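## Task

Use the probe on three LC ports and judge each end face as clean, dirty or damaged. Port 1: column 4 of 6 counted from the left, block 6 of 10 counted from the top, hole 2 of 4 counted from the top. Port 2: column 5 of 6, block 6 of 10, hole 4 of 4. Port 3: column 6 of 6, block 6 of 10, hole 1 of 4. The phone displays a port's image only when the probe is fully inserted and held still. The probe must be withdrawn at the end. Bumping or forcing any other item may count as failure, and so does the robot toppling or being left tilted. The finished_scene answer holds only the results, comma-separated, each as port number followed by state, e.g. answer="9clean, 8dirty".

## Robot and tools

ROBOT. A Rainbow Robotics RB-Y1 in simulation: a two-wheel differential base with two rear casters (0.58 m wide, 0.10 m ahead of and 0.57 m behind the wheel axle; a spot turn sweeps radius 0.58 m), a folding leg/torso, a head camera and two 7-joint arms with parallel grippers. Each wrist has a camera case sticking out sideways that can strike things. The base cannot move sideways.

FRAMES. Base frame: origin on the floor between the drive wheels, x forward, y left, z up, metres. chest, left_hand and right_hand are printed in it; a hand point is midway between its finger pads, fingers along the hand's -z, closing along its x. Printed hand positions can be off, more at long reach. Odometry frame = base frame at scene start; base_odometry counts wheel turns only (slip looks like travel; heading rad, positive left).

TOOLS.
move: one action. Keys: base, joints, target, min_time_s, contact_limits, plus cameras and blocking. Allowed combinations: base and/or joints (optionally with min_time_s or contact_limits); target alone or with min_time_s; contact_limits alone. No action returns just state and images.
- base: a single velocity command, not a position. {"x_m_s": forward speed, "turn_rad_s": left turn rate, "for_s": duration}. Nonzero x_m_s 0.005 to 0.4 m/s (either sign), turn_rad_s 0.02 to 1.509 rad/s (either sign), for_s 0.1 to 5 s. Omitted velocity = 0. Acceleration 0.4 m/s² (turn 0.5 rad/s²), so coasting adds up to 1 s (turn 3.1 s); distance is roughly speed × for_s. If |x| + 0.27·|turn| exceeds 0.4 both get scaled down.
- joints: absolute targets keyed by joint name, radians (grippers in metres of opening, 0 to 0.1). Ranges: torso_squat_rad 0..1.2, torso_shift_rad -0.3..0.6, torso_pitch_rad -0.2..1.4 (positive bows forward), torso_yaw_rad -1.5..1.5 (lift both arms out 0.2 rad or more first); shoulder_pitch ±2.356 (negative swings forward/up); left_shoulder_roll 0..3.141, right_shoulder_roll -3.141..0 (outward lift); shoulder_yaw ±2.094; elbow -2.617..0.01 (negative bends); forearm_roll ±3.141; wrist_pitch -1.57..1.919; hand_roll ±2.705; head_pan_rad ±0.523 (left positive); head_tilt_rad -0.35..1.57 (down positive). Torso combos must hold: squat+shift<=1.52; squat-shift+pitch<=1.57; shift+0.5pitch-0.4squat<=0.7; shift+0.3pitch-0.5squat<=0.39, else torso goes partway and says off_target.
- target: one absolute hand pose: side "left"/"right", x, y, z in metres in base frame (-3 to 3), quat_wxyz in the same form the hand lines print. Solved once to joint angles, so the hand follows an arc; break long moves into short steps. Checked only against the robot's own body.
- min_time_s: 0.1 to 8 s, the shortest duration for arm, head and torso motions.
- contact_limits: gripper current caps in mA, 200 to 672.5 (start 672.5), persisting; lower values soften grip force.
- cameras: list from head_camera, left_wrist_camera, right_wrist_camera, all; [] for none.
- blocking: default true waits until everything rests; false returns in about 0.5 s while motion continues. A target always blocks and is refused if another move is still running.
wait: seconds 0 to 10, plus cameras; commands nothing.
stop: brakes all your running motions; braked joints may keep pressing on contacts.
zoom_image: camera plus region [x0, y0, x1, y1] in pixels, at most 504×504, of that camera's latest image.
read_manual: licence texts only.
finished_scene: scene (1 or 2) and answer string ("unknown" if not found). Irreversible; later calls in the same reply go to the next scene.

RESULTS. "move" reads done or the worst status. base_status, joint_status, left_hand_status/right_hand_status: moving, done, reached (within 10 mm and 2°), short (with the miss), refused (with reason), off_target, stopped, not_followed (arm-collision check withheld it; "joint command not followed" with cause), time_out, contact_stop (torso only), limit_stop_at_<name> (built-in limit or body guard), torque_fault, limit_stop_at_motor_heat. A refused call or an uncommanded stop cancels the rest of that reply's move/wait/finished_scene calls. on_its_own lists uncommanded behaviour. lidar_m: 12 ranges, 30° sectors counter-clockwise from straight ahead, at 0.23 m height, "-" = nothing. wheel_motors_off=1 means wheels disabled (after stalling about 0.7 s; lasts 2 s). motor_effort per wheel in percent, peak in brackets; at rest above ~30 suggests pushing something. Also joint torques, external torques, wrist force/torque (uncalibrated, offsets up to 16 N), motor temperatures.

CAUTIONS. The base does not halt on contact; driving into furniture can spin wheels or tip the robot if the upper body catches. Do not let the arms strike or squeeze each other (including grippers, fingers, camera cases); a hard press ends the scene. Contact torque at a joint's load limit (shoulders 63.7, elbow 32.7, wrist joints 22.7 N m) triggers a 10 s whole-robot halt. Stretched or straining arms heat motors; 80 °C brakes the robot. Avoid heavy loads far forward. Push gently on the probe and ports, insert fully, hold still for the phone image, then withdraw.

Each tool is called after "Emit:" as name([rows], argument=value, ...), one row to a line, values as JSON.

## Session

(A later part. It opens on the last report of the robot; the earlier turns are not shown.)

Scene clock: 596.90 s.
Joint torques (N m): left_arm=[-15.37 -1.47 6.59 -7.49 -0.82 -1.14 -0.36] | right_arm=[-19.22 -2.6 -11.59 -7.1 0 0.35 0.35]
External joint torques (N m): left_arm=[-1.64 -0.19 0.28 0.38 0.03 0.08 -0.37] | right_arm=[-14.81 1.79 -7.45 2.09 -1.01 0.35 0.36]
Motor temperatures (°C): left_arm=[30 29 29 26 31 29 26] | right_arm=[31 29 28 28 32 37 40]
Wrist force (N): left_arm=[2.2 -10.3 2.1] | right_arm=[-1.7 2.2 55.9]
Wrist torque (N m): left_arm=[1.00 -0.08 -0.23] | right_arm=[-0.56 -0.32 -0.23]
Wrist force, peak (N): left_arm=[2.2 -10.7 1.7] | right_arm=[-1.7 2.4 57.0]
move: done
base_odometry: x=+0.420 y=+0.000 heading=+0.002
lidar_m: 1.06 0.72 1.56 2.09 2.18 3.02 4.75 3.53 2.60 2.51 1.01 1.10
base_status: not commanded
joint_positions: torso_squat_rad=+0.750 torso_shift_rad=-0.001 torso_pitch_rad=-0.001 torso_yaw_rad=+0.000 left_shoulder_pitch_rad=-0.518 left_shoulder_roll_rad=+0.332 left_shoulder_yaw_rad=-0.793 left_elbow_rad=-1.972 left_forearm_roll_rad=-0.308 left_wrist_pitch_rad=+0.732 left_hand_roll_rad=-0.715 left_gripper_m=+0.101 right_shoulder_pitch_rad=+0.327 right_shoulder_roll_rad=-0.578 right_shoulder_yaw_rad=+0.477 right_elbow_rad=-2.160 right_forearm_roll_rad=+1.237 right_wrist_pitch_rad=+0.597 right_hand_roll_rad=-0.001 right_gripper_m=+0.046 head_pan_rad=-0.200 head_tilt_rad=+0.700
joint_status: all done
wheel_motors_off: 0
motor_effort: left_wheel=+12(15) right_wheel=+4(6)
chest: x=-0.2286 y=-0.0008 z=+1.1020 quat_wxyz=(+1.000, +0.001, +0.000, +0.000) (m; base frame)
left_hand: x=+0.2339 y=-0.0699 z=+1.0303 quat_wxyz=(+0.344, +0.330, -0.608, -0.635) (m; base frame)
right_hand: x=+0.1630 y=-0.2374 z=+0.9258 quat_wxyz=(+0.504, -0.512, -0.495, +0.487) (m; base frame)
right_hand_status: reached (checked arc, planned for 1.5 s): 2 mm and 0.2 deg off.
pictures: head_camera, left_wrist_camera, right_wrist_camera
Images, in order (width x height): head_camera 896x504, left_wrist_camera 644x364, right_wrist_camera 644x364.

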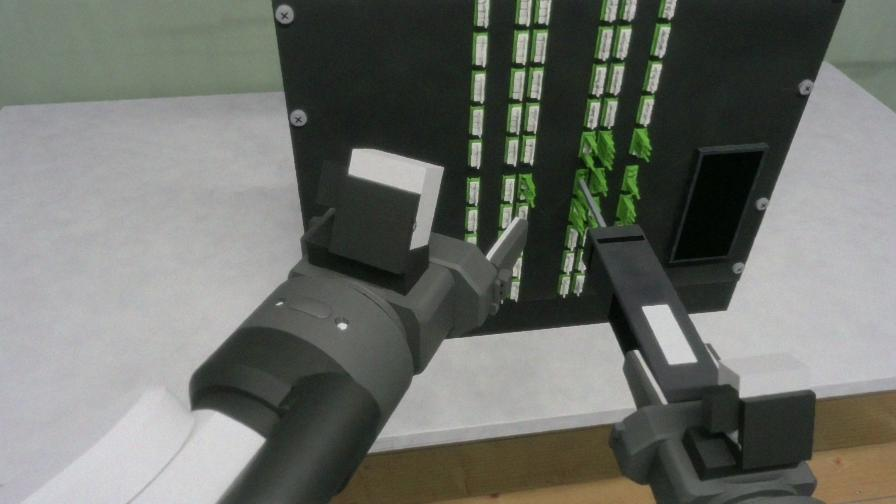

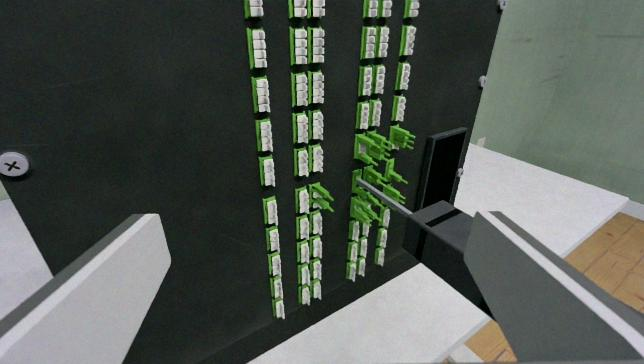

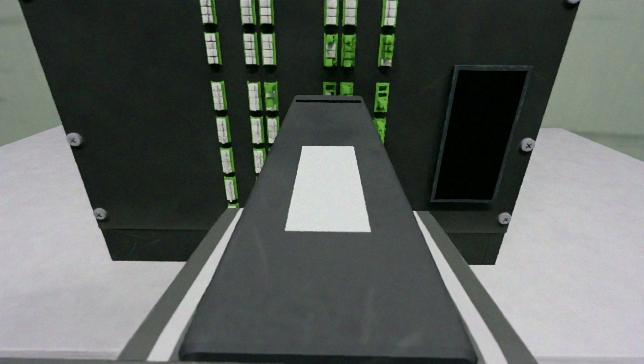

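Emit:
move(target={"side": "right", "x": 0.1605, "y": -0.2374, "z": 0.9263, "quat_wxyz": [0.5038,-0.5136,-0.4960,0.4866]}, cameras=["right_wrist_camera"], min_time_s=1.5)

Emit:
move(joints={"head_pan_rad": -0.5, "head_tilt_rad": 0.6}, cameras=["head_camera"])

Emit:
move(joints={"head_pan_rad": 0.4, "head_tilt_rad": 0.6}, cameras=["head_camera"])

Scene clock: 633.60 s.
Joint torques (N m): left_arm=[-15.76 -1.3 6.98 -7.59 -0.85 -1.2 -0.34] | right_arm=[-2.44 -3.52 -2.98 -11.84 1.75 -0.24 -0.02]
External joint torques (N m): left_arm=[-2.04 -0.02 0.69 0.29 -0.01 0.02 -0.35] | right_arm=[1.81 0.85 1.1 -2.64 0.74 -0.26 -0.01]
Motor temperatures (°C): left_arm=[30 29 29 26 31 29 26] | right_arm=[32 29 29 28 32 37 40]
Wrist force (N): left_arm=[2.7 -10.3 2.5] | right_arm=[-1.5 5.1 -9.0]
Wrist torque (N m): left_arm=[1.04 -0.04 -0.23] | right_arm=[0.29 -0.27 -0.24]
Wrist force, peak (N): left_arm=[2.5 -10.6 2.3] | right_arm=[-1.9 2.2 56.3]
move: done
base_odometry: x=+0.420 y=+0.000 heading=+0.002
lidar_m: 1.06 0.72 1.55 2.08 2.18 3.03 4.75 3.53 2.59 2.51 1.01 1.10
base_status: not commanded
joint_positions: torso_squat_rad=+0.750 torso_shift_rad=+0.000 torso_pitch_rad=+0.000 torso_yaw_rad=+0.000 left_shoulder_pitch_rad=-0.518 left_shoulder_roll_rad=+0.332 left_shoulder_yaw_rad=-0.793 left_elbow_rad=-1.972 left_forearm_roll_rad=-0.308 left_wrist_pitch_rad=+0.732 left_hand_roll_rad=-0.715 left_gripper_m=+0.101 right_shoulder_pitch_rad=+0.335 right_shoulder_roll_rad=-0.578 right_shoulder_yaw_rad=+0.477 right_elbow_rad=-2.165 right_forearm_roll_rad=+1.250 right_wrist_pitch_rad=+0.597 right_hand_roll_rad=-0.008 right_gripper_m=+0.046 head_pan_rad=-0.200 head_tilt_rad=+0.700
joint_status: all done
wheel_motors_off: 0
motor_effort: left_wheel=+13(15) right_wheel=-7(8)
chest: x=-0.2280 y=-0.0008 z=+1.1021 quat_wxyz=(+1.000, +0.001, +0.000, +0.000) (m; base frame)
left_hand: x=+0.2345 y=-0.0697 z=+1.0299 quat_wxyz=(+0.344, +0.329, -0.608, -0.635) (m; base frame)
right_hand: x=+0.1612 y=-0.2374 z=+0.9260 quat_wxyz=(+0.504, -0.513, -0.496, +0.487) (m; base frame)
right_hand_status: reached (checked arc, planned for 1.5 s): 1 mm and 0.1 deg off.
pictures: right_wrist_camera
Images, in order (width x height): right_wrist_camera 644x364.

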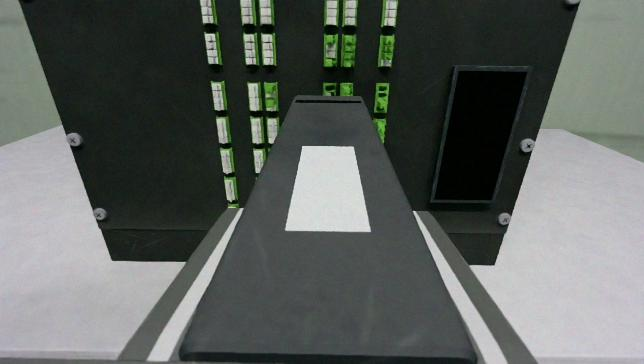

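Scene clock: 634.43 s.
Joint torques (N m): left_arm=[-15.71 -1.16 6.76 -7.65 -0.76 -1.16 -0.28] | right_arm=[-2.54 -3.38 -3.05 -11.66 1.68 -0.27 -0.01]
External joint torques (N m): left_arm=[-1.99 0.12 0.46 0.24 0.08 0.06 -0.29] | right_arm=[1.71 0.99 1.04 -2.45 0.67 -0.29 0]
Motor temperatures (°C): left_arm=[30 29 29 26 31 29 26] | right_arm=[32 29 29 28 32 37 40]
Wrist force (N): left_arm=[2.3 -9.3 2.9] | right_arm=[-1.7 5.1 -8.9]
Wrist torque (N m): left_arm=[0.93 -0.08 -0.22] | right_arm=[0.26 -0.31 -0.24]
Wrist force, peak (N): left_arm=[2.3 -10.4 2.5] | right_arm=[-1.6 5.3 -9.2]
move: done
base_odometry: x=+0.420 y=+0.000 heading=+0.002
lidar_m: 1.05 0.73 1.54 2.09 2.16 3.02 4.74 3.52 2.60 2.51 1.00 1.10
base_status: not commanded
joint_positions: torso_squat_rad=+0.750 torso_shift_rad=+0.000 torso_pitch_rad=+0.000 torso_yaw_rad=+0.000 left_shoulder_pitch_rad=-0.518 left_shoulder_roll_rad=+0.332 left_shoulder_yaw_rad=-0.793 left_elbow_rad=-1.972 left_forearm_roll_rad=-0.308 left_wrist_pitch_rad=+0.732 left_hand_roll_rad=-0.715 left_gripper_m=+0.101 right_shoulder_pitch_rad=+0.335 right_shoulder_roll_rad=-0.578 right_shoulder_yaw_rad=+0.477 right_elbow_rad=-2.165 right_forearm_roll_rad=+1.250 right_wrist_pitch_rad=+0.597 right_hand_roll_rad=-0.008 right_gripper_m=+0.046 head_pan_rad=-0.500 head_tilt_rad=+0.600
joint_status: all done
wheel_motors_off: 0
motor_effort: left_wheel=+12(15) right_wheel=-8(9)
chest: x=-0.2280 y=-0.0008 z=+1.1021 quat_wxyz=(+1.000, +0.001, +0.000, +0.000) (m; base frame)
left_hand: x=+0.2345 y=-0.0697 z=+1.0299 quat_wxyz=(+0.344, +0.329, -0.608, -0.635) (m; base frame)
right_hand: x=+0.1612 y=-0.2374 z=+0.9260 quat_wxyz=(+0.504, -0.513, -0.496, +0.487) (m; base frame)
pictures: head_camera
Images, in order (width x height): head_camera 896x504.

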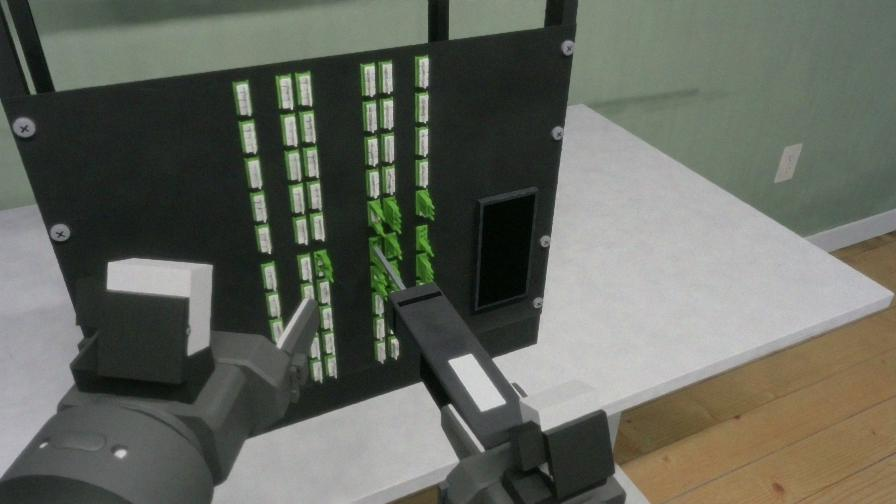

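Scene clock: 635.70 s.
Joint torques (N m): left_arm=[-15.49 -0.96 6.48 -7.47 -0.95 -1.07 -0.4] | right_arm=[-2.78 -3.5 -3.09 -11.76 1.75 -0.2 -0.11]
External joint torques (N m): left_arm=[-1.76 0.32 0.18 0.41 -0.1 0.16 -0.41] | right_arm=[1.47 0.87 1 -2.56 0.74 -0.22 -0.1]
Motor temperatures (°C): left_arm=[30 29 29 26 31 29 26] | right_arm=[32 29 28 28 32 37 40]
Wrist force (N): left_arm=[2.9 -9.5 2.3] | right_arm=[-1.7 5.3 -8.8]
Wrist torque (N m): left_arm=[0.94 0.00 -0.29] | right_arm=[0.27 -0.26 -0.25]
Wrist force, peak (N): left_arm=[2.5 -10.4 2.4] | right_arm=[-1.7 5.3 -9.3]
move: done
base_odometry: x=+0.420 y=+0.000 heading=+0.002
lidar_m: 1.06 0.72 1.55 2.09 2.19 3.02 4.76 3.52 2.58 2.51 1.02 1.09
base_status: not commanded
joint_positions: torso_squat_rad=+0.750 torso_shift_rad=+0.000 torso_pitch_rad=+0.000 torso_yaw_rad=+0.000 left_shoulder_pitch_rad=-0.518 left_shoulder_roll_rad=+0.332 left_shoulder_yaw_rad=-0.793 left_elbow_rad=-1.972 left_forearm_roll_rad=-0.308 left_wrist_pitch_rad=+0.732 left_hand_roll_rad=-0.715 left_gripper_m=+0.101 right_shoulder_pitch_rad=+0.335 right_shoulder_roll_rad=-0.578 right_shoulder_yaw_rad=+0.477 right_elbow_rad=-2.165 right_forearm_roll_rad=+1.250 right_wrist_pitch_rad=+0.597 right_hand_roll_rad=-0.008 right_gripper_m=+0.046 head_pan_rad=+0.400 head_tilt_rad=+0.600
joint_status: all done
wheel_motors_off: 0
motor_effort: left_wheel=+13(15) right_wheel=-8(9)
chest: x=-0.2280 y=-0.0008 z=+1.1021 quat_wxyz=(+1.000, +0.001, +0.000, +0.000) (m; base frame)
left_hand: x=+0.2345 y=-0.0697 z=+1.0299 quat_wxyz=(+0.344, +0.329, -0.608, -0.635) (m; base frame)
right_hand: x=+0.1612 y=-0.2374 z=+0.9260 quat_wxyz=(+0.504, -0.513, -0.496, +0.487) (m; base frame)
pictures: head_camera
Images, in order (width x height): head_camera 896x504.

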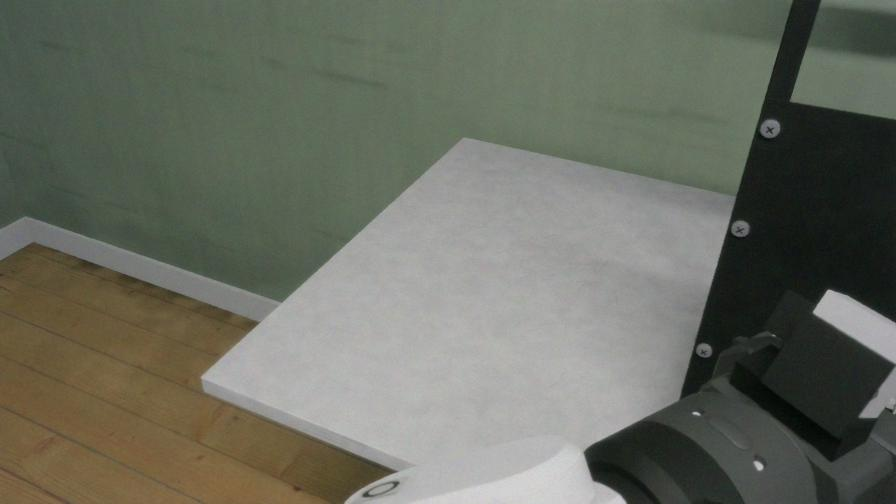

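Emit:
move(joints={"head_pan_rad": -0.35, "head_tilt_rad": 0.7}, cameras=["head_camera","right_wrist_camera","left_wrist_camera"])

Emit:
zoom_image(camera="right_wrist_camera", region=[270, 130, 390, 240])

Emit:
zoom_image(camera="right_wrist_camera", region=[318, 78, 340, 100])

Emit:
zoom_image(camera="left_wrist_camera", region=[350, 150, 430, 230])

Scene clock: 646.80 s.
Joint torques (N m): left_arm=[-15.69 -1.14 6.2 -7.75 -0.9 -1.24 -0.25] | right_arm=[-2.65 -3.64 -3.17 -11.78 1.75 -0.29 -0.14]
External joint torques (N m): left_arm=[-1.96 0.14 -0.09 0.13 -0.06 -0.01 -0.26] | right_arm=[1.59 0.73 0.91 -2.58 0.74 -0.31 -0.14]
Motor temperatures (°C): left_arm=[30 29 29 26 31 29 26] | right_arm=[32 29 28 28 32 37 40]
Wrist force (N): left_arm=[2.2 -9.9 2.5] | right_arm=[-1.5 5.1 -8.7]
Wrist torque (N m): left_arm=[1.00 -0.06 -0.24] | right_arm=[0.27 -0.26 -0.26]
Wrist force, peak (N): left_arm=[2.8 -10.9 2.3] | right_arm=[-1.4 5.4 -9.3]
move: done
base_odometry: x=+0.420 y=+0.000 heading=+0.002
lidar_m: 1.06 0.73 1.56 2.08 2.18 3.04 4.75 3.51 2.60 2.50 1.01 1.10
base_status: not commanded
joint_positions: torso_squat_rad=+0.750 torso_shift_rad=+0.000 torso_pitch_rad=+0.000 torso_yaw_rad=+0.000 left_shoulder_pitch_rad=-0.518 left_shoulder_roll_rad=+0.332 left_shoulder_yaw_rad=-0.793 left_elbow_rad=-1.972 left_forearm_roll_rad=-0.308 left_wrist_pitch_rad=+0.732 left_hand_roll_rad=-0.715 left_gripper_m=+0.101 right_shoulder_pitch_rad=+0.335 right_shoulder_roll_rad=-0.578 right_shoulder_yaw_rad=+0.477 right_elbow_rad=-2.165 right_forearm_roll_rad=+1.250 right_wrist_pitch_rad=+0.597 right_hand_roll_rad=-0.008 right_gripper_m=+0.046 head_pan_rad=-0.350 head_tilt_rad=+0.700
joint_status: all done
wheel_motors_off: 0
motor_effort: left_wheel=+12(15) right_wheel=-9(9)
chest: x=-0.2280 y=-0.0008 z=+1.1021 quat_wxyz=(+1.000, +0.001, +0.000, +0.000) (m; base frame)
left_hand: x=+0.2345 y=-0.0697 z=+1.0299 quat_wxyz=(+0.344, +0.329, -0.608, -0.635) (m; base frame)
right_hand: x=+0.1612 y=-0.2374 z=+0.9260 quat_wxyz=(+0.504, -0.513, -0.496, +0.487) (m; base frame)
pictures: head_camera, left_wrist_camera, right_wrist_camera
Images, in order (width x height): head_camera 896x504, left_wrist_camera 644x364, right_wrist_camera 644x364.

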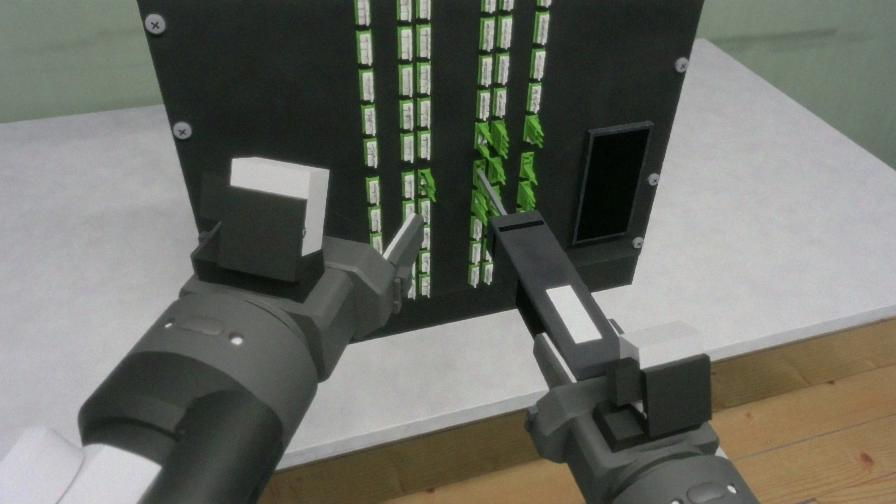

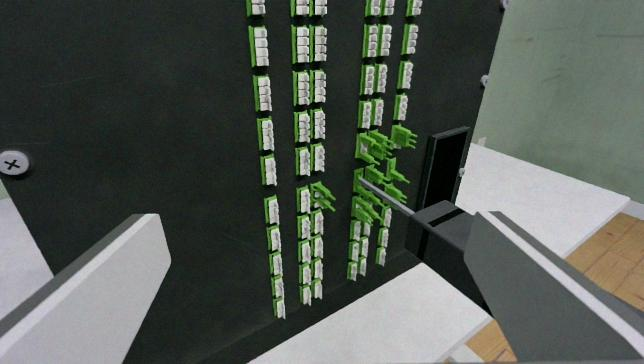

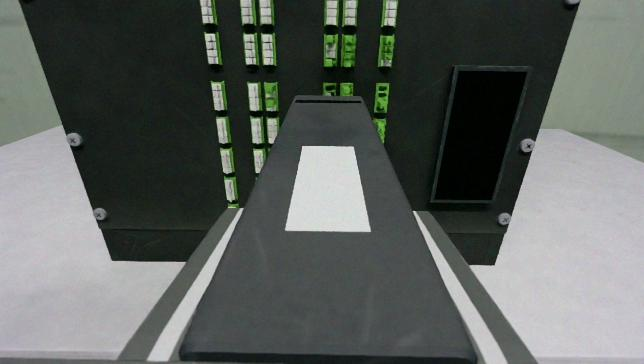

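Scaled by 4.200 from the camera's 644x364 image, which has a finer 1265x715 frame.

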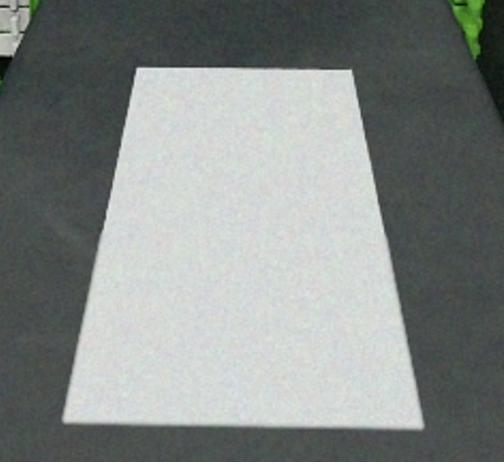

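Scaled by 22.909 from the camera's 644x364 image, which has a finer 1265x715 frame.

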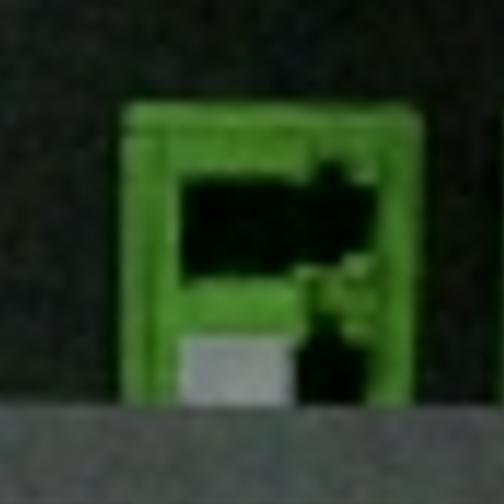

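Scaled by 6.300 from the camera's 644x364 image, which has a finer 1265x715 frame.

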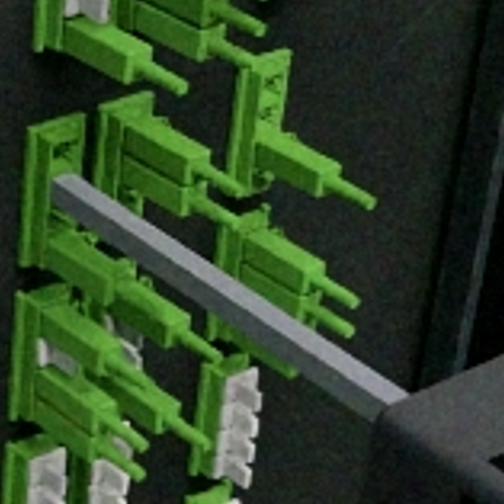

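Emit:
move(target={"side": "right", "x": 0.1665, "y": -0.2378, "z": 0.9270, "quat_wxyz": [0.5038,-0.5136,-0.4960,0.4866]}, cameras=["head_camera"], min_time_s=2)

Emit:
move(target={"side": "right", "x": 0.1625, "y": -0.2376, "z": 0.9264, "quat_wxyz": [0.5038,-0.5136,-0.4960,0.4866]}, cameras=["head_camera","right_wrist_camera"], min_time_s=1)

Emit:
zoom_image(camera="right_wrist_camera", region=[318, 78, 340, 100])

Scene clock: 658.80 s.
Joint torques (N m): left_arm=[-15.29 -1.39 6.36 -7.61 -0.81 -1.09 -0.37] | right_arm=[-24.5 -2.07 -15.32 -6.11 -0.05 0.16 0.32]
External joint torques (N m): left_arm=[-1.55 -0.11 0.05 0.26 0.03 0.13 -0.38] | right_arm=[-20 2.32 -11.16 3.08 -1.06 0.16 0.33]
Motor temperatures (°C): left_arm=[30 29 29 26 31 29 26] | right_arm=[32 29 28 28 32 37 40]
Wrist force (N): left_arm=[2.5 -10.7 2.1] | right_arm=[-1.6 1.6 77.0]
Wrist torque (N m): left_arm=[1.11 -0.04 -0.27] | right_arm=[-0.61 -0.48 -0.23]
Wrist force, peak (N): left_arm=[2.6 -10.4 3.3] | right_arm=[-1.4 1.5 79.0]
move: done
base_odometry: x=+0.420 y=+0.000 heading=+0.002
lidar_m: 1.06 0.73 1.55 2.09 2.17 3.01 4.75 3.53 2.60 2.50 1.01 1.10
base_status: not commanded
joint_positions: torso_squat_rad=+0.750 torso_shift_rad=-0.001 torso_pitch_rad=-0.001 torso_yaw_rad=-0.001 left_shoulder_pitch_rad=-0.518 left_shoulder_roll_rad=+0.332 left_shoulder_yaw_rad=-0.793 left_elbow_rad=-1.972 left_forearm_roll_rad=-0.308 left_wrist_pitch_rad=+0.732 left_hand_roll_rad=-0.715 left_gripper_m=+0.101 right_shoulder_pitch_rad=+0.322 right_shoulder_roll_rad=-0.577 right_shoulder_yaw_rad=+0.477 right_elbow_rad=-2.156 right_forearm_roll_rad=+1.233 right_wrist_pitch_rad=+0.597 right_hand_roll_rad=+0.002 right_gripper_m=+0.046 head_pan_rad=-0.350 head_tilt_rad=+0.700
joint_status: all done
wheel_motors_off: 0
motor_effort: left_wheel=+15(16) right_wheel=+11(11)
chest: x=-0.2289 y=-0.0008 z=+1.1020 quat_wxyz=(+1.000, +0.001, -0.001, +0.000) (m; base frame)
left_hand: x=+0.2336 y=-0.0699 z=+1.0305 quat_wxyz=(+0.343, +0.330, -0.609, -0.635) (m; base frame)
right_hand: x=+0.1640 y=-0.2374 z=+0.9255 quat_wxyz=(+0.505, -0.512, -0.495, +0.487) (m; base frame)
right_hand_status: reached (checked arc, planned for 2.0 s): 3 mm and 0.2 deg off.
pictures: head_camera
Images, in order (width x height): head_camera 896x504.

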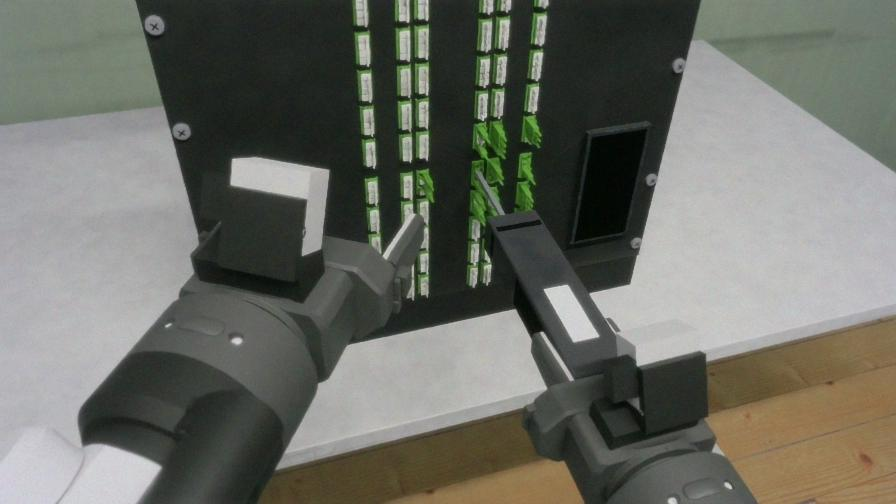

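Scene clock: 660.13 s.
Joint torques (N m): left_arm=[-15.55 -0.87 6.64 -7.56 -0.99 -1.12 -0.36] | right_arm=[-9.73 -3.05 -6.86 -9.61 1.28 -0.16 -0.1]
External joint torques (N m): left_arm=[-1.82 0.41 0.34 0.32 -0.15 0.1 -0.37] | right_arm=[-5.37 1.33 -2.74 -0.41 0.27 -0.16 -0.09]
Motor temperatures (°C): left_arm=[30 29 29 26 31 29 26] | right_arm=[32 29 28 28 32 37 40]
Wrist force (N): left_arm=[1.8 -9.7 3.6] | right_arm=[-1.5 3.3 22.7]
Wrist torque (N m): left_arm=[0.98 -0.16 -0.25] | right_arm=[-0.11 -0.33 -0.26]
Wrist force, peak (N): left_arm=[2.7 -10.4 2.5] | right_arm=[-1.4 1.4 78.0]
move: done
base_odometry: x=+0.420 y=+0.000 heading=+0.002
lidar_m: 1.06 0.73 1.55 2.08 2.18 3.03 4.75 3.54 2.60 2.51 1.01 1.10
base_status: not commanded
joint_positions: torso_squat_rad=+0.750 torso_shift_rad=+0.000 torso_pitch_rad=-0.001 torso_yaw_rad=+0.000 left_shoulder_pitch_rad=-0.518 left_shoulder_roll_rad=+0.332 left_shoulder_yaw_rad=-0.793 left_elbow_rad=-1.972 left_forearm_roll_rad=-0.308 left_wrist_pitch_rad=+0.732 left_hand_roll_rad=-0.715 left_gripper_m=+0.101 right_shoulder_pitch_rad=+0.329 right_shoulder_roll_rad=-0.577 right_shoulder_yaw_rad=+0.477 right_elbow_rad=-2.160 right_forearm_roll_rad=+1.242 right_wrist_pitch_rad=+0.596 right_hand_roll_rad=-0.004 right_gripper_m=+0.046 head_pan_rad=-0.350 head_tilt_rad=+0.700
joint_status: all done
wheel_motors_off: 0
motor_effort: left_wheel=+15(18) right_wheel=+2(12)
chest: x=-0.2284 y=-0.0008 z=+1.1020 quat_wxyz=(+1.000, +0.001, +0.000, +0.000) (m; base frame)
left_hand: x=+0.2341 y=-0.0698 z=+1.0302 quat_wxyz=(+0.344, +0.330, -0.608, -0.635) (m; base frame)
right_hand: x=+0.1625 y=-0.2374 z=+0.9255 quat_wxyz=(+0.504, -0.513, -0.495, +0.487) (m; base frame)
right_hand_status: reached (checked arc, planned for 1.0 s): 1 mm and 0.1 deg off.
pictures: head_camera, right_wrist_camera
Images, in order (width x height): head_camera 896x504, right_wrist_camera 644x364.

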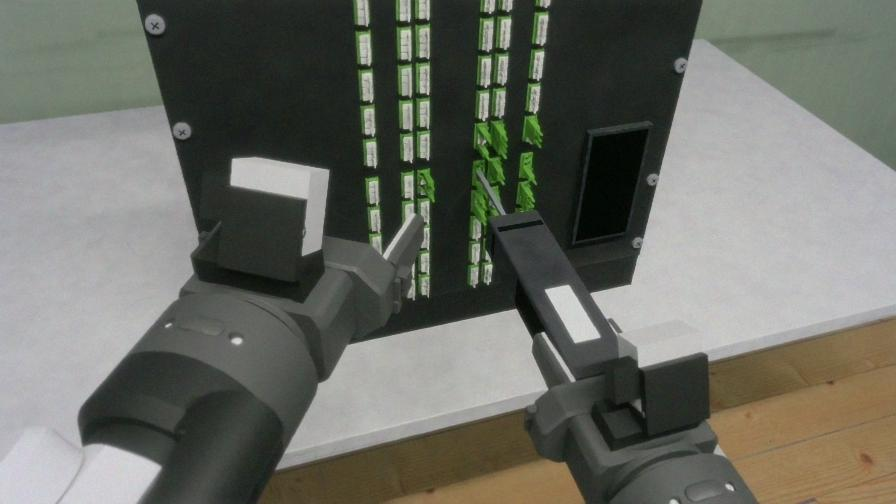

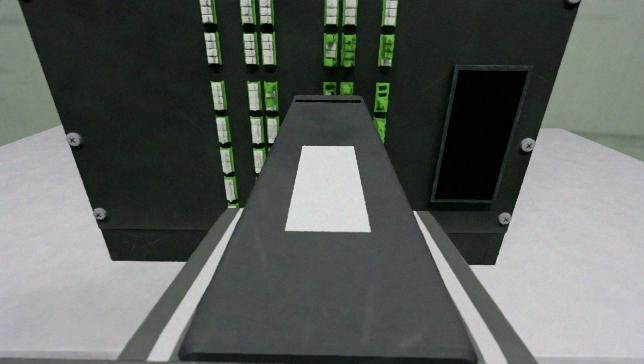

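Scaled by 22.909 from the camera's 644x364 image, which has a finer 1265x715 frame.

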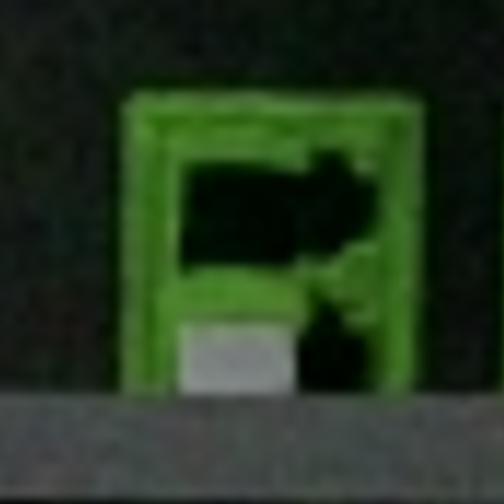

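Emit:
zoom_image(camera="right_wrist_camera", region=[10, 0, 130, 90])

Emit:
zoom_image(camera="right_wrist_camera", region=[50, 190, 170, 280])

Emit:
zoom_image(camera="right_wrist_camera", region=[480, 0, 600, 90])

Emit:
zoom_image(camera="right_wrist_camera", region=[450, 190, 570, 280])

Scaled by 4.200 from the camera's 644x364 image, which has a finer 1265x715 frame.

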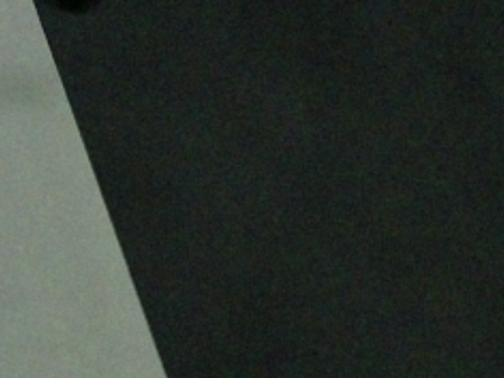

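Scaled by 4.200 from the camera's 644x364 image, which has a finer 1265x715 frame.

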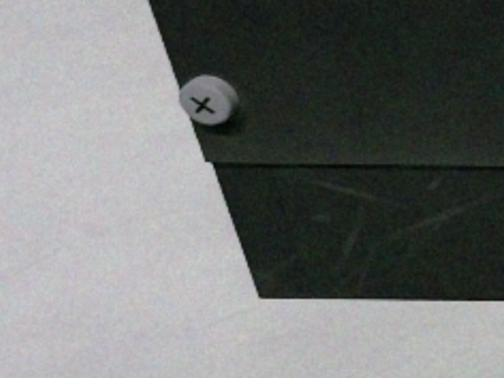

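Scaled by 4.200 from the camera's 644x364 image, which has a finer 1265x715 frame.

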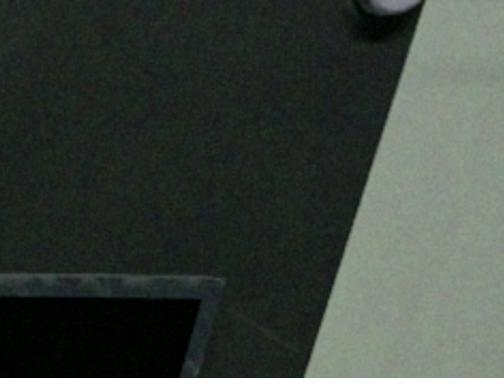

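Scaled by 4.200 from the camera's 644x364 image, which has a finer 1265x715 frame.

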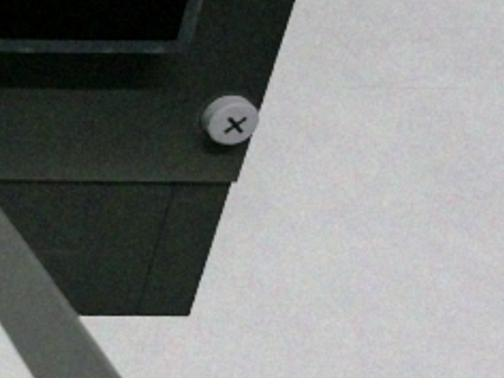

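Emit:
move(target={"side": "right", "x": 0.145, "y": -0.2370, "z": 0.9261, "quat_wxyz": [0.5038,-0.5136,-0.4960,0.4866]}, cameras=[], min_time_s=2)

Emit:
move(target={"side": "right", "x": 0.140, "y": -0.2400, "z": 0.9286, "quat_wxyz": [0.5030,-0.5083,-0.4969,0.4917]}, cameras=[])

Emit:
move(target={"side": "right", "x": 0.148, "y": -0.2404, "z": 0.9286, "quat_wxyz": [0.5030,-0.5083,-0.4969,0.4917]}, cameras=["right_wrist_camera","left_wrist_camera"])

Emit:
zoom_image(camera="right_wrist_camera", region=[318, 78, 340, 100])

Emit:
zoom_image(camera="right_wrist_camera", region=[270, 130, 390, 240])

Scene clock: 730.63 s.
Joint torques (N m): left_arm=[-15.71 -1.52 6.39 -7.56 -1.06 -0.95 -0.37] | right_arm=[-3.47 -4.88 -3.26 -12.15 1.78 0.48 -0.08]
External joint torques (N m): left_arm=[-1.99 -0.24 0.1 0.32 -0.21 0.27 -0.38] | right_arm=[-0.16 -0.6 0.54 -2.89 0.78 0.41 -0.07]
Motor temperatures (°C): left_arm=[30 29 29 26 31 29 26] | right_arm=[31 29 28 28 32 37 40]
Wrist force (N): left_arm=[2.4 -9.9 2.1] | right_arm=[-1.5 6.0 -2.0]
Wrist torque (N m): left_arm=[1.00 -0.09 -0.22] | right_arm=[0.16 -0.26 -0.16]
Wrist force, peak (N): left_arm=[2.8 -10.8 3.0] | right_arm=[-4.1 8.5 -34.5]
move: done
base_odometry: x=+0.420 y=+0.000 heading=+0.002
lidar_m: 1.05 0.72 1.54 2.08 2.18 3.04 4.75 3.53 2.59 2.51 1.02 1.11
base_status: not commanded
joint_positions: torso_squat_rad=+0.750 torso_shift_rad=+0.000 torso_pitch_rad=+0.000 torso_yaw_rad=+0.000 left_shoulder_pitch_rad=-0.518 left_shoulder_roll_rad=+0.332 left_shoulder_yaw_rad=-0.793 left_elbow_rad=-1.972 left_forearm_roll_rad=-0.308 left_wrist_pitch_rad=+0.732 left_hand_roll_rad=-0.715 left_gripper_m=+0.101 right_shoulder_pitch_rad=+0.392 right_shoulder_roll_rad=-0.584 right_shoulder_yaw_rad=+0.485 right_elbow_rad=-2.200 right_forearm_roll_rad=+1.304 right_wrist_pitch_rad=+0.597 right_hand_roll_rad=-0.039 right_gripper_m=+0.046 head_pan_rad=-0.350 head_tilt_rad=+0.700
joint_status: all done
wheel_motors_off: 0
motor_effort: left_wheel=+9(16) right_wheel=-12(17)
chest: x=-0.2279 y=-0.0008 z=+1.1021 quat_wxyz=(+1.000, +0.001, +0.000, +0.000) (m; base frame)
left_hand: x=+0.2346 y=-0.0697 z=+1.0298 quat_wxyz=(+0.344, +0.329, -0.608, -0.635) (m; base frame)
right_hand: x=+0.1455 y=-0.2370 z=+0.9256 quat_wxyz=(+0.504, -0.513, -0.496, +0.487) (m; base frame)
right_hand_status: reached (checked arc, planned for 2.0 s): 1 mm and 0.1 deg off.
pictures: none
No camera images: "cameras" was empty.

Scene clock: 731.23 s.
Joint torques (N m): left_arm=[-15.38 -1.14 6.5 -7.74 -0.92 -1.05 -0.21] | right_arm=[-4.19 -4.49 -4.66 -11.66 1.3 0.05 -0.1]
External joint torques (N m): left_arm=[-1.65 0.14 0.21 0.14 -0.08 0.17 -0.22] | right_arm=[-1.19 0.09 -0.74 -2.44 0.31 -0.03 -0.1]
Motor temperatures (°C): left_arm=[30 29 29 26 31 29 26] | right_arm=[31 29 28 28 32 37 40]
Wrist force (N): left_arm=[2.2 -10.2 2.1] | right_arm=[-1.8 5.7 -1.5]
Wrist torque (N m): left_arm=[1.01 -0.07 -0.22] | right_arm=[0.23 -0.26 -0.15]
Wrist force, peak (N): left_arm=[1.8 -10.5 2.5] | right_arm=[-2.2 6.8 -2.0]
move: done
base_odometry: x=+0.420 y=+0.000 heading=+0.002
lidar_m: 1.05 0.74 1.54 2.08 2.16 3.03 4.76 3.51 2.59 2.51 1.01 1.08
base_status: not commanded
joint_positions: torso_squat_rad=+0.750 torso_shift_rad=+0.000 torso_pitch_rad=+0.000 torso_yaw_rad=+0.000 left_shoulder_pitch_rad=-0.518 left_shoulder_roll_rad=+0.332 left_shoulder_yaw_rad=-0.793 left_elbow_rad=-1.972 left_forearm_roll_rad=-0.308 left_wrist_pitch_rad=+0.732 left_hand_roll_rad=-0.715 left_gripper_m=+0.101 right_shoulder_pitch_rad=+0.414 right_shoulder_roll_rad=-0.611 right_shoulder_yaw_rad=+0.476 right_elbow_rad=-2.227 right_forearm_roll_rad=+1.287 right_wrist_pitch_rad=+0.590 right_hand_roll_rad=-0.039 right_gripper_m=+0.046 head_pan_rad=-0.350 head_tilt_rad=+0.700
joint_status: all done
wheel_motors_off: 0
motor_effort: left_wheel=+11(12) right_wheel=-11(12)
chest: x=-0.2279 y=-0.0008 z=+1.1021 quat_wxyz=(+1.000, +0.001, +0.000, +0.000) (m; base frame)
left_hand: x=+0.2345 y=-0.0697 z=+1.0298 quat_wxyz=(+0.344, +0.329, -0.608, -0.635) (m; base frame)
right_hand: x=+0.1401 y=-0.2397 z=+0.9283 quat_wxyz=(+0.503, -0.508, -0.497, +0.492) (m; base frame)
right_hand_status: reached (checked arc, planned for 0.2 s): 0 mm and 0.0 deg off.
pictures: none
No camera images: "cameras" was empty.

Scene clock: 731.90 s.
Joint torques (N m): left_arm=[-15.81 -1.28 6.48 -7.98 -0.87 -1.12 -0.27] | right_arm=[-4.72 -4.18 -4.83 -11.26 1.21 0.06 0.01]
External joint torques (N m): left_arm=[-2.09 0 0.19 -0.1 -0.03 0.1 -0.28] | right_arm=[-1.27 0.47 -0.75 -2.08 0.22 0.02 0.01]
Motor temperatures (°C): left_arm=[30 29 29 26 31 29 26] | right_arm=[31 29 28 28 32 37 40]
Wrist force (N): left_arm=[2.5 -10.1 2.3] | right_arm=[-1.6 6.0 -1.7]
Wrist torque (N m): left_arm=[1.01 -0.02 -0.24] | right_arm=[0.17 -0.25 -0.18]
Wrist force, peak (N): left_arm=[2.0 -10.3 2.6] | right_arm=[-1.7 7.7 -1.3]
move: done
base_odometry: x=+0.420 y=+0.000 heading=+0.002
lidar_m: 1.05 0.72 1.55 2.09 2.17 3.02 4.75 3.53 2.60 2.51 1.01 1.09
base_status: not commanded
joint_positions: torso_squat_rad=+0.750 torso_shift_rad=+0.000 torso_pitch_rad=+0.000 torso_yaw_rad=+0.000 left_shoulder_pitch_rad=-0.518 left_shoulder_roll_rad=+0.332 left_shoulder_yaw_rad=-0.793 left_elbow_rad=-1.972 left_forearm_roll_rad=-0.308 left_wrist_pitch_rad=+0.732 left_hand_roll_rad=-0.715 left_gripper_m=+0.101 right_shoulder_pitch_rad=+0.387 right_shoulder_roll_rad=-0.610 right_shoulder_yaw_rad=+0.472 right_elbow_rad=-2.212 right_forearm_roll_rad=+1.257 right_wrist_pitch_rad=+0.589 right_hand_roll_rad=-0.023 right_gripper_m=+0.046 head_pan_rad=-0.350 head_tilt_rad=+0.700
joint_status: all done
wheel_motors_off: 0
motor_effort: left_wheel=+8(11) right_wheel=-11(12)
chest: x=-0.2280 y=-0.0008 z=+1.1021 quat_wxyz=(+1.000, +0.001, +0.000, +0.000) (m; base frame)
left_hand: x=+0.2345 y=-0.0697 z=+1.0298 quat_wxyz=(+0.344, +0.329, -0.608, -0.635) (m; base frame)
right_hand: x=+0.1476 y=-0.2404 z=+0.9285 quat_wxyz=(+0.503, -0.508, -0.497, +0.492) (m; base frame)
right_hand_status: reached (checked arc, planned for 0.2 s): 0 mm and 0.0 deg off.
pictures: left_wrist_camera, right_wrist_camera
Images, in order (width x height): left_wrist_camera 644x364, right_wrist_camera 644x364.

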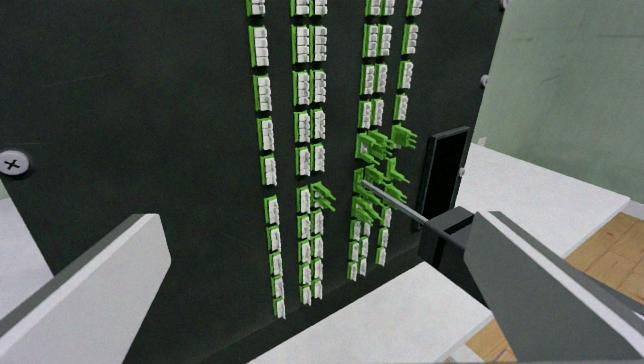

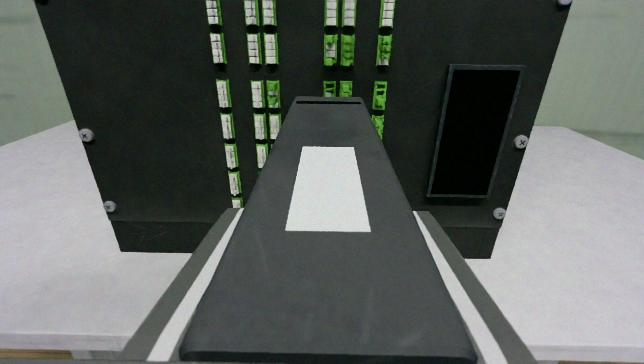

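Scaled by 22.909 from the camera's 644x364 image, which has a finer 1265x715 frame.

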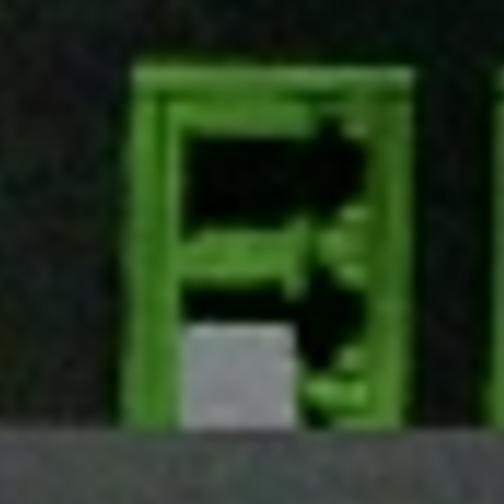

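Scaled by 4.200 from the camera's 644x364 image, which has a finer 1265x715 frame.

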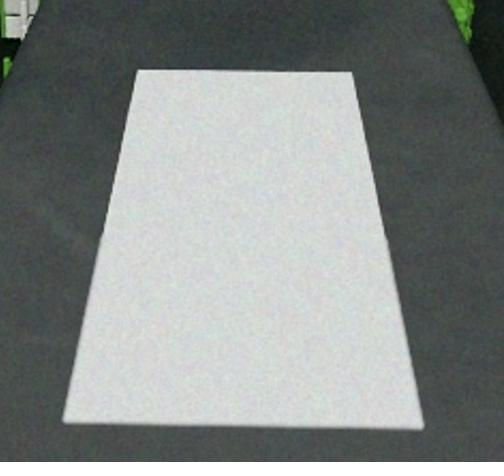

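Emit:
zoom_image(camera="right_wrist_camera", region=[20, 0, 140, 90])

Emit:
zoom_image(camera="right_wrist_camera", region=[60, 180, 180, 270])

Emit:
zoom_image(camera="right_wrist_camera", region=[480, 0, 600, 90])

Emit:
zoom_image(camera="right_wrist_camera", region=[450, 180, 570, 270])

Scaled by 4.200 from the camera's 644x364 image, which has a finer 1265x715 frame.

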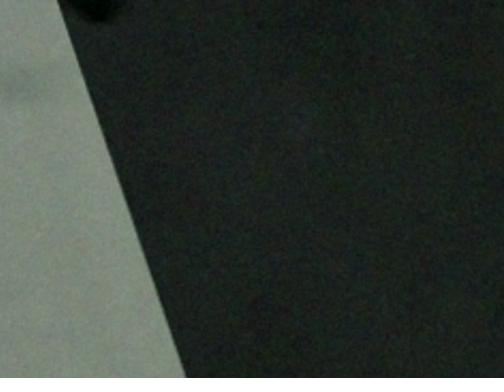

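Scaled by 4.200 from the camera's 644x364 image, which has a finer 1265x715 frame.

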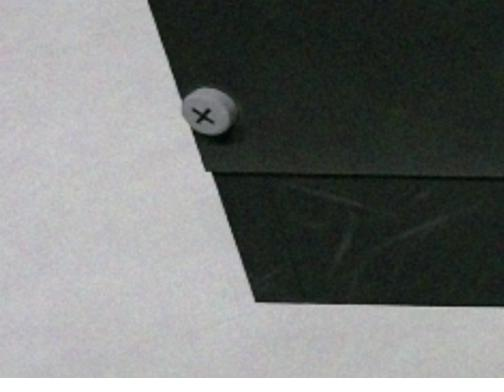

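Scaled by 4.200 from the camera's 644x364 image, which has a finer 1265x715 frame.

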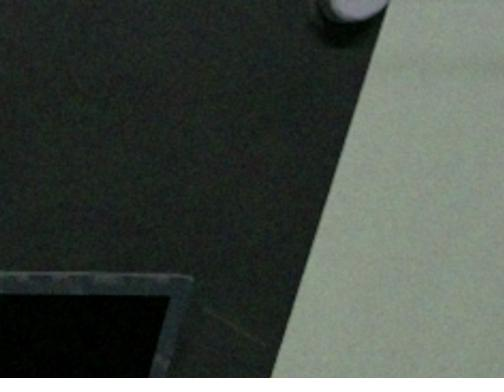

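Scaled by 4.200 from the camera's 644x364 image, which has a finer 1265x715 frame.

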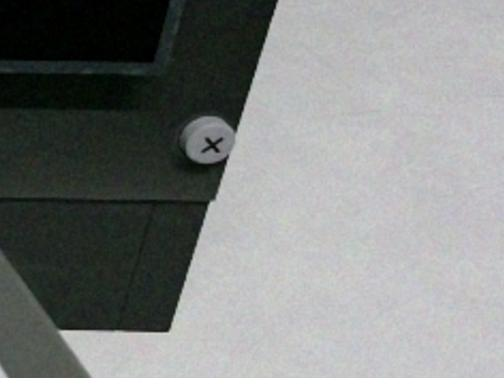

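Emit:
move(target={"side": "right", "x": 0.147, "y": -0.2408, "z": 0.9276, "quat_wxyz": [0.5012,-0.5092,-0.4986,0.4909]}, cameras=[])

Emit:
move(target={"side": "right", "x": 0.1522, "y": -0.2410, "z": 0.9276, "quat_wxyz": [0.5012,-0.5092,-0.4986,0.4909]}, cameras=["right_wrist_camera","left_wrist_camera"], min_time_s=1)

Emit:
zoom_image(camera="right_wrist_camera", region=[318, 78, 340, 100])

Emit:
zoom_image(camera="left_wrist_camera", region=[350, 165, 380, 195])

Scene clock: 752.80 s.
Joint torques (N m): left_arm=[-15.5 -0.89 6.46 -7.84 -0.82 -1.21 -0.49] | right_arm=[-4.58 -4.25 -4.65 -11.34 1.39 0.1 0.1]
External joint torques (N m): left_arm=[-1.78 0.39 0.17 0.04 0.02 0.01 -0.5] | right_arm=[-1.2 0.39 -0.6 -2.15 0.41 0.01 0.11]
Motor temperatures (°C): left_arm=[30 29 29 26 31 29 26] | right_arm=[31 29 28 28 32 37 40]
Wrist force (N): left_arm=[1.9 -10.3 2.6] | right_arm=[-1.8 6.0 -1.4]
Wrist torque (N m): left_arm=[1.04 -0.17 -0.26] | right_arm=[0.16 -0.26 -0.15]
Wrist force, peak (N): left_arm=[2.5 -10.6 2.5] | right_arm=[-2.3 6.2 -1.7]
move: done
base_odometry: x=+0.420 y=+0.000 heading=+0.002
lidar_m: 1.06 0.73 1.56 2.09 2.18 3.02 4.75 3.53 2.60 2.51 1.02 1.10
base_status: not commanded
joint_positions: torso_squat_rad=+0.750 torso_shift_rad=+0.000 torso_pitch_rad=+0.000 torso_yaw_rad=+0.000 left_shoulder_pitch_rad=-0.518 left_shoulder_roll_rad=+0.332 left_shoulder_yaw_rad=-0.793 left_elbow_rad=-1.972 left_forearm_roll_rad=-0.308 left_wrist_pitch_rad=+0.732 left_hand_roll_rad=-0.715 left_gripper_m=+0.101 right_shoulder_pitch_rad=+0.391 right_shoulder_roll_rad=-0.607 right_shoulder_yaw_rad=+0.470 right_elbow_rad=-2.205 right_forearm_roll_rad=+1.279 right_wrist_pitch_rad=+0.582 right_hand_roll_rad=-0.043 right_gripper_m=+0.046 head_pan_rad=-0.350 head_tilt_rad=+0.700
joint_status: all done
wheel_motors_off: 0
motor_effort: left_wheel=+10(11) right_wheel=-11(12)
chest: x=-0.2280 y=-0.0008 z=+1.1021 quat_wxyz=(+1.000, +0.001, +0.000, +0.000) (m; base frame)
left_hand: x=+0.2345 y=-0.0697 z=+1.0298 quat_wxyz=(+0.344, +0.329, -0.608, -0.635) (m; base frame)
right_hand: x=+0.1469 y=-0.2408 z=+0.9273 quat_wxyz=(+0.502, -0.509, -0.498, +0.491) (m; base frame)
right_hand_status: reached (checked arc, planned for 0.1 s): 0 mm and 0.1 deg off.
pictures: none
No camera images: "cameras" was empty.

Scene clock: 754.13 s.
Joint torques (N m): left_arm=[-15.79 -1.37 6.35 -7.71 -0.9 -1.13 -0.43] | right_arm=[-6.08 -3.34 -5.43 -10.94 0.93 -0.21 0.27]
External joint torques (N m): left_arm=[-2.07 -0.09 0.05 0.18 -0.05 0.09 -0.44] | right_arm=[-2.41 1.33 -1.29 -1.77 -0.05 -0.28 0.27]
Motor temperatures (°C): left_arm=[30 29 29 26 31 29 26] | right_arm=[31 29 28 28 32 37 40]
Wrist force (N): left_arm=[2.4 -9.6 2.2] | right_arm=[-1.6 5.8 -1.5]
Wrist torque (N m): left_arm=[0.96 -0.05 -0.26] | right_arm=[0.21 -0.24 -0.15]
Wrist force, peak (N): left_arm=[2.3 -10.6 2.7] | right_arm=[-1.6 6.5 -1.5]
move: done
base_odometry: x=+0.420 y=+0.000 heading=+0.002
lidar_m: 1.05 0.73 1.55 2.09 2.18 3.03 4.74 3.52 2.59 2.50 1.02 1.09
base_status: not commanded
joint_positions: torso_squat_rad=+0.750 torso_shift_rad=+0.000 torso_pitch_rad=+0.000 torso_yaw_rad=+0.000 left_shoulder_pitch_rad=-0.518 left_shoulder_roll_rad=+0.332 left_shoulder_yaw_rad=-0.793 left_elbow_rad=-1.972 left_forearm_roll_rad=-0.308 left_wrist_pitch_rad=+0.732 left_hand_roll_rad=-0.715 left_gripper_m=+0.101 right_shoulder_pitch_rad=+0.373 right_shoulder_roll_rad=-0.605 right_shoulder_yaw_rad=+0.468 right_elbow_rad=-2.193 right_forearm_roll_rad=+1.265 right_wrist_pitch_rad=+0.582 right_hand_roll_rad=-0.036 right_gripper_m=+0.046 head_pan_rad=-0.350 head_tilt_rad=+0.700
joint_status: all done
wheel_motors_off: 0
motor_effort: left_wheel=+8(11) right_wheel=-11(12)
chest: x=-0.2280 y=-0.0008 z=+1.1021 quat_wxyz=(+1.000, +0.001, +0.000, +0.000) (m; base frame)
left_hand: x=+0.2345 y=-0.0697 z=+1.0298 quat_wxyz=(+0.344, +0.329, -0.608, -0.635) (m; base frame)
right_hand: x=+0.1519 y=-0.2410 z=+0.9273 quat_wxyz=(+0.501, -0.509, -0.498, +0.491) (m; base frame)
right_hand_status: reached (checked arc, planned for 1.0 s): 0 mm and 0.0 deg off.
pictures: left_wrist_camera, right_wrist_camera
Images, in order (width x height): left_wrist_camera 644x364, right_wrist_camera 644x364.

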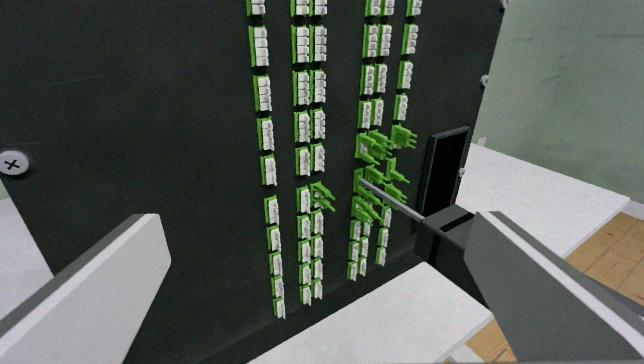

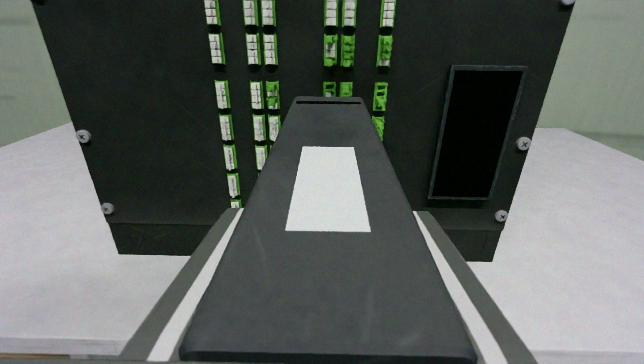

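Scaled by 22.909 from the camera's 644x364 image, which has a finer 1265x715 frame.

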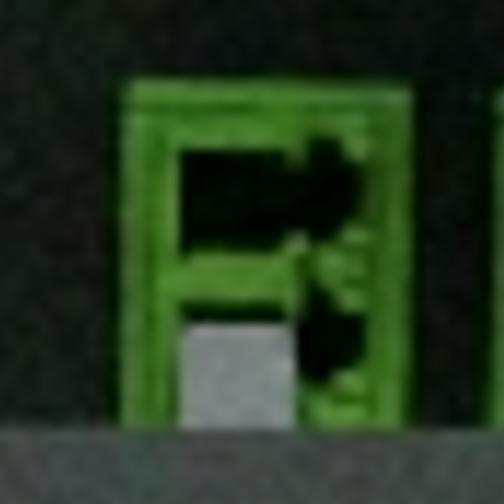

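Scaled by 16.800 from the camera's 644x364 image, which has a finer 1265x715 frame.

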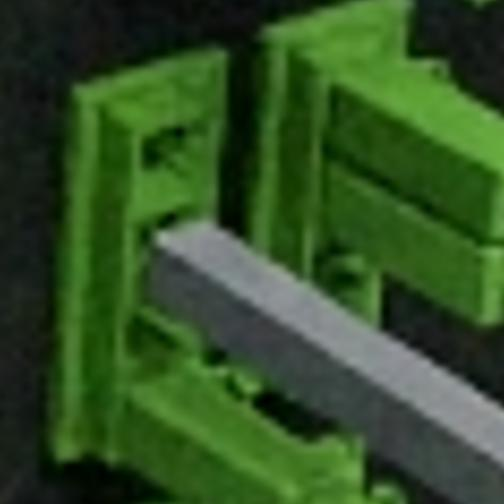

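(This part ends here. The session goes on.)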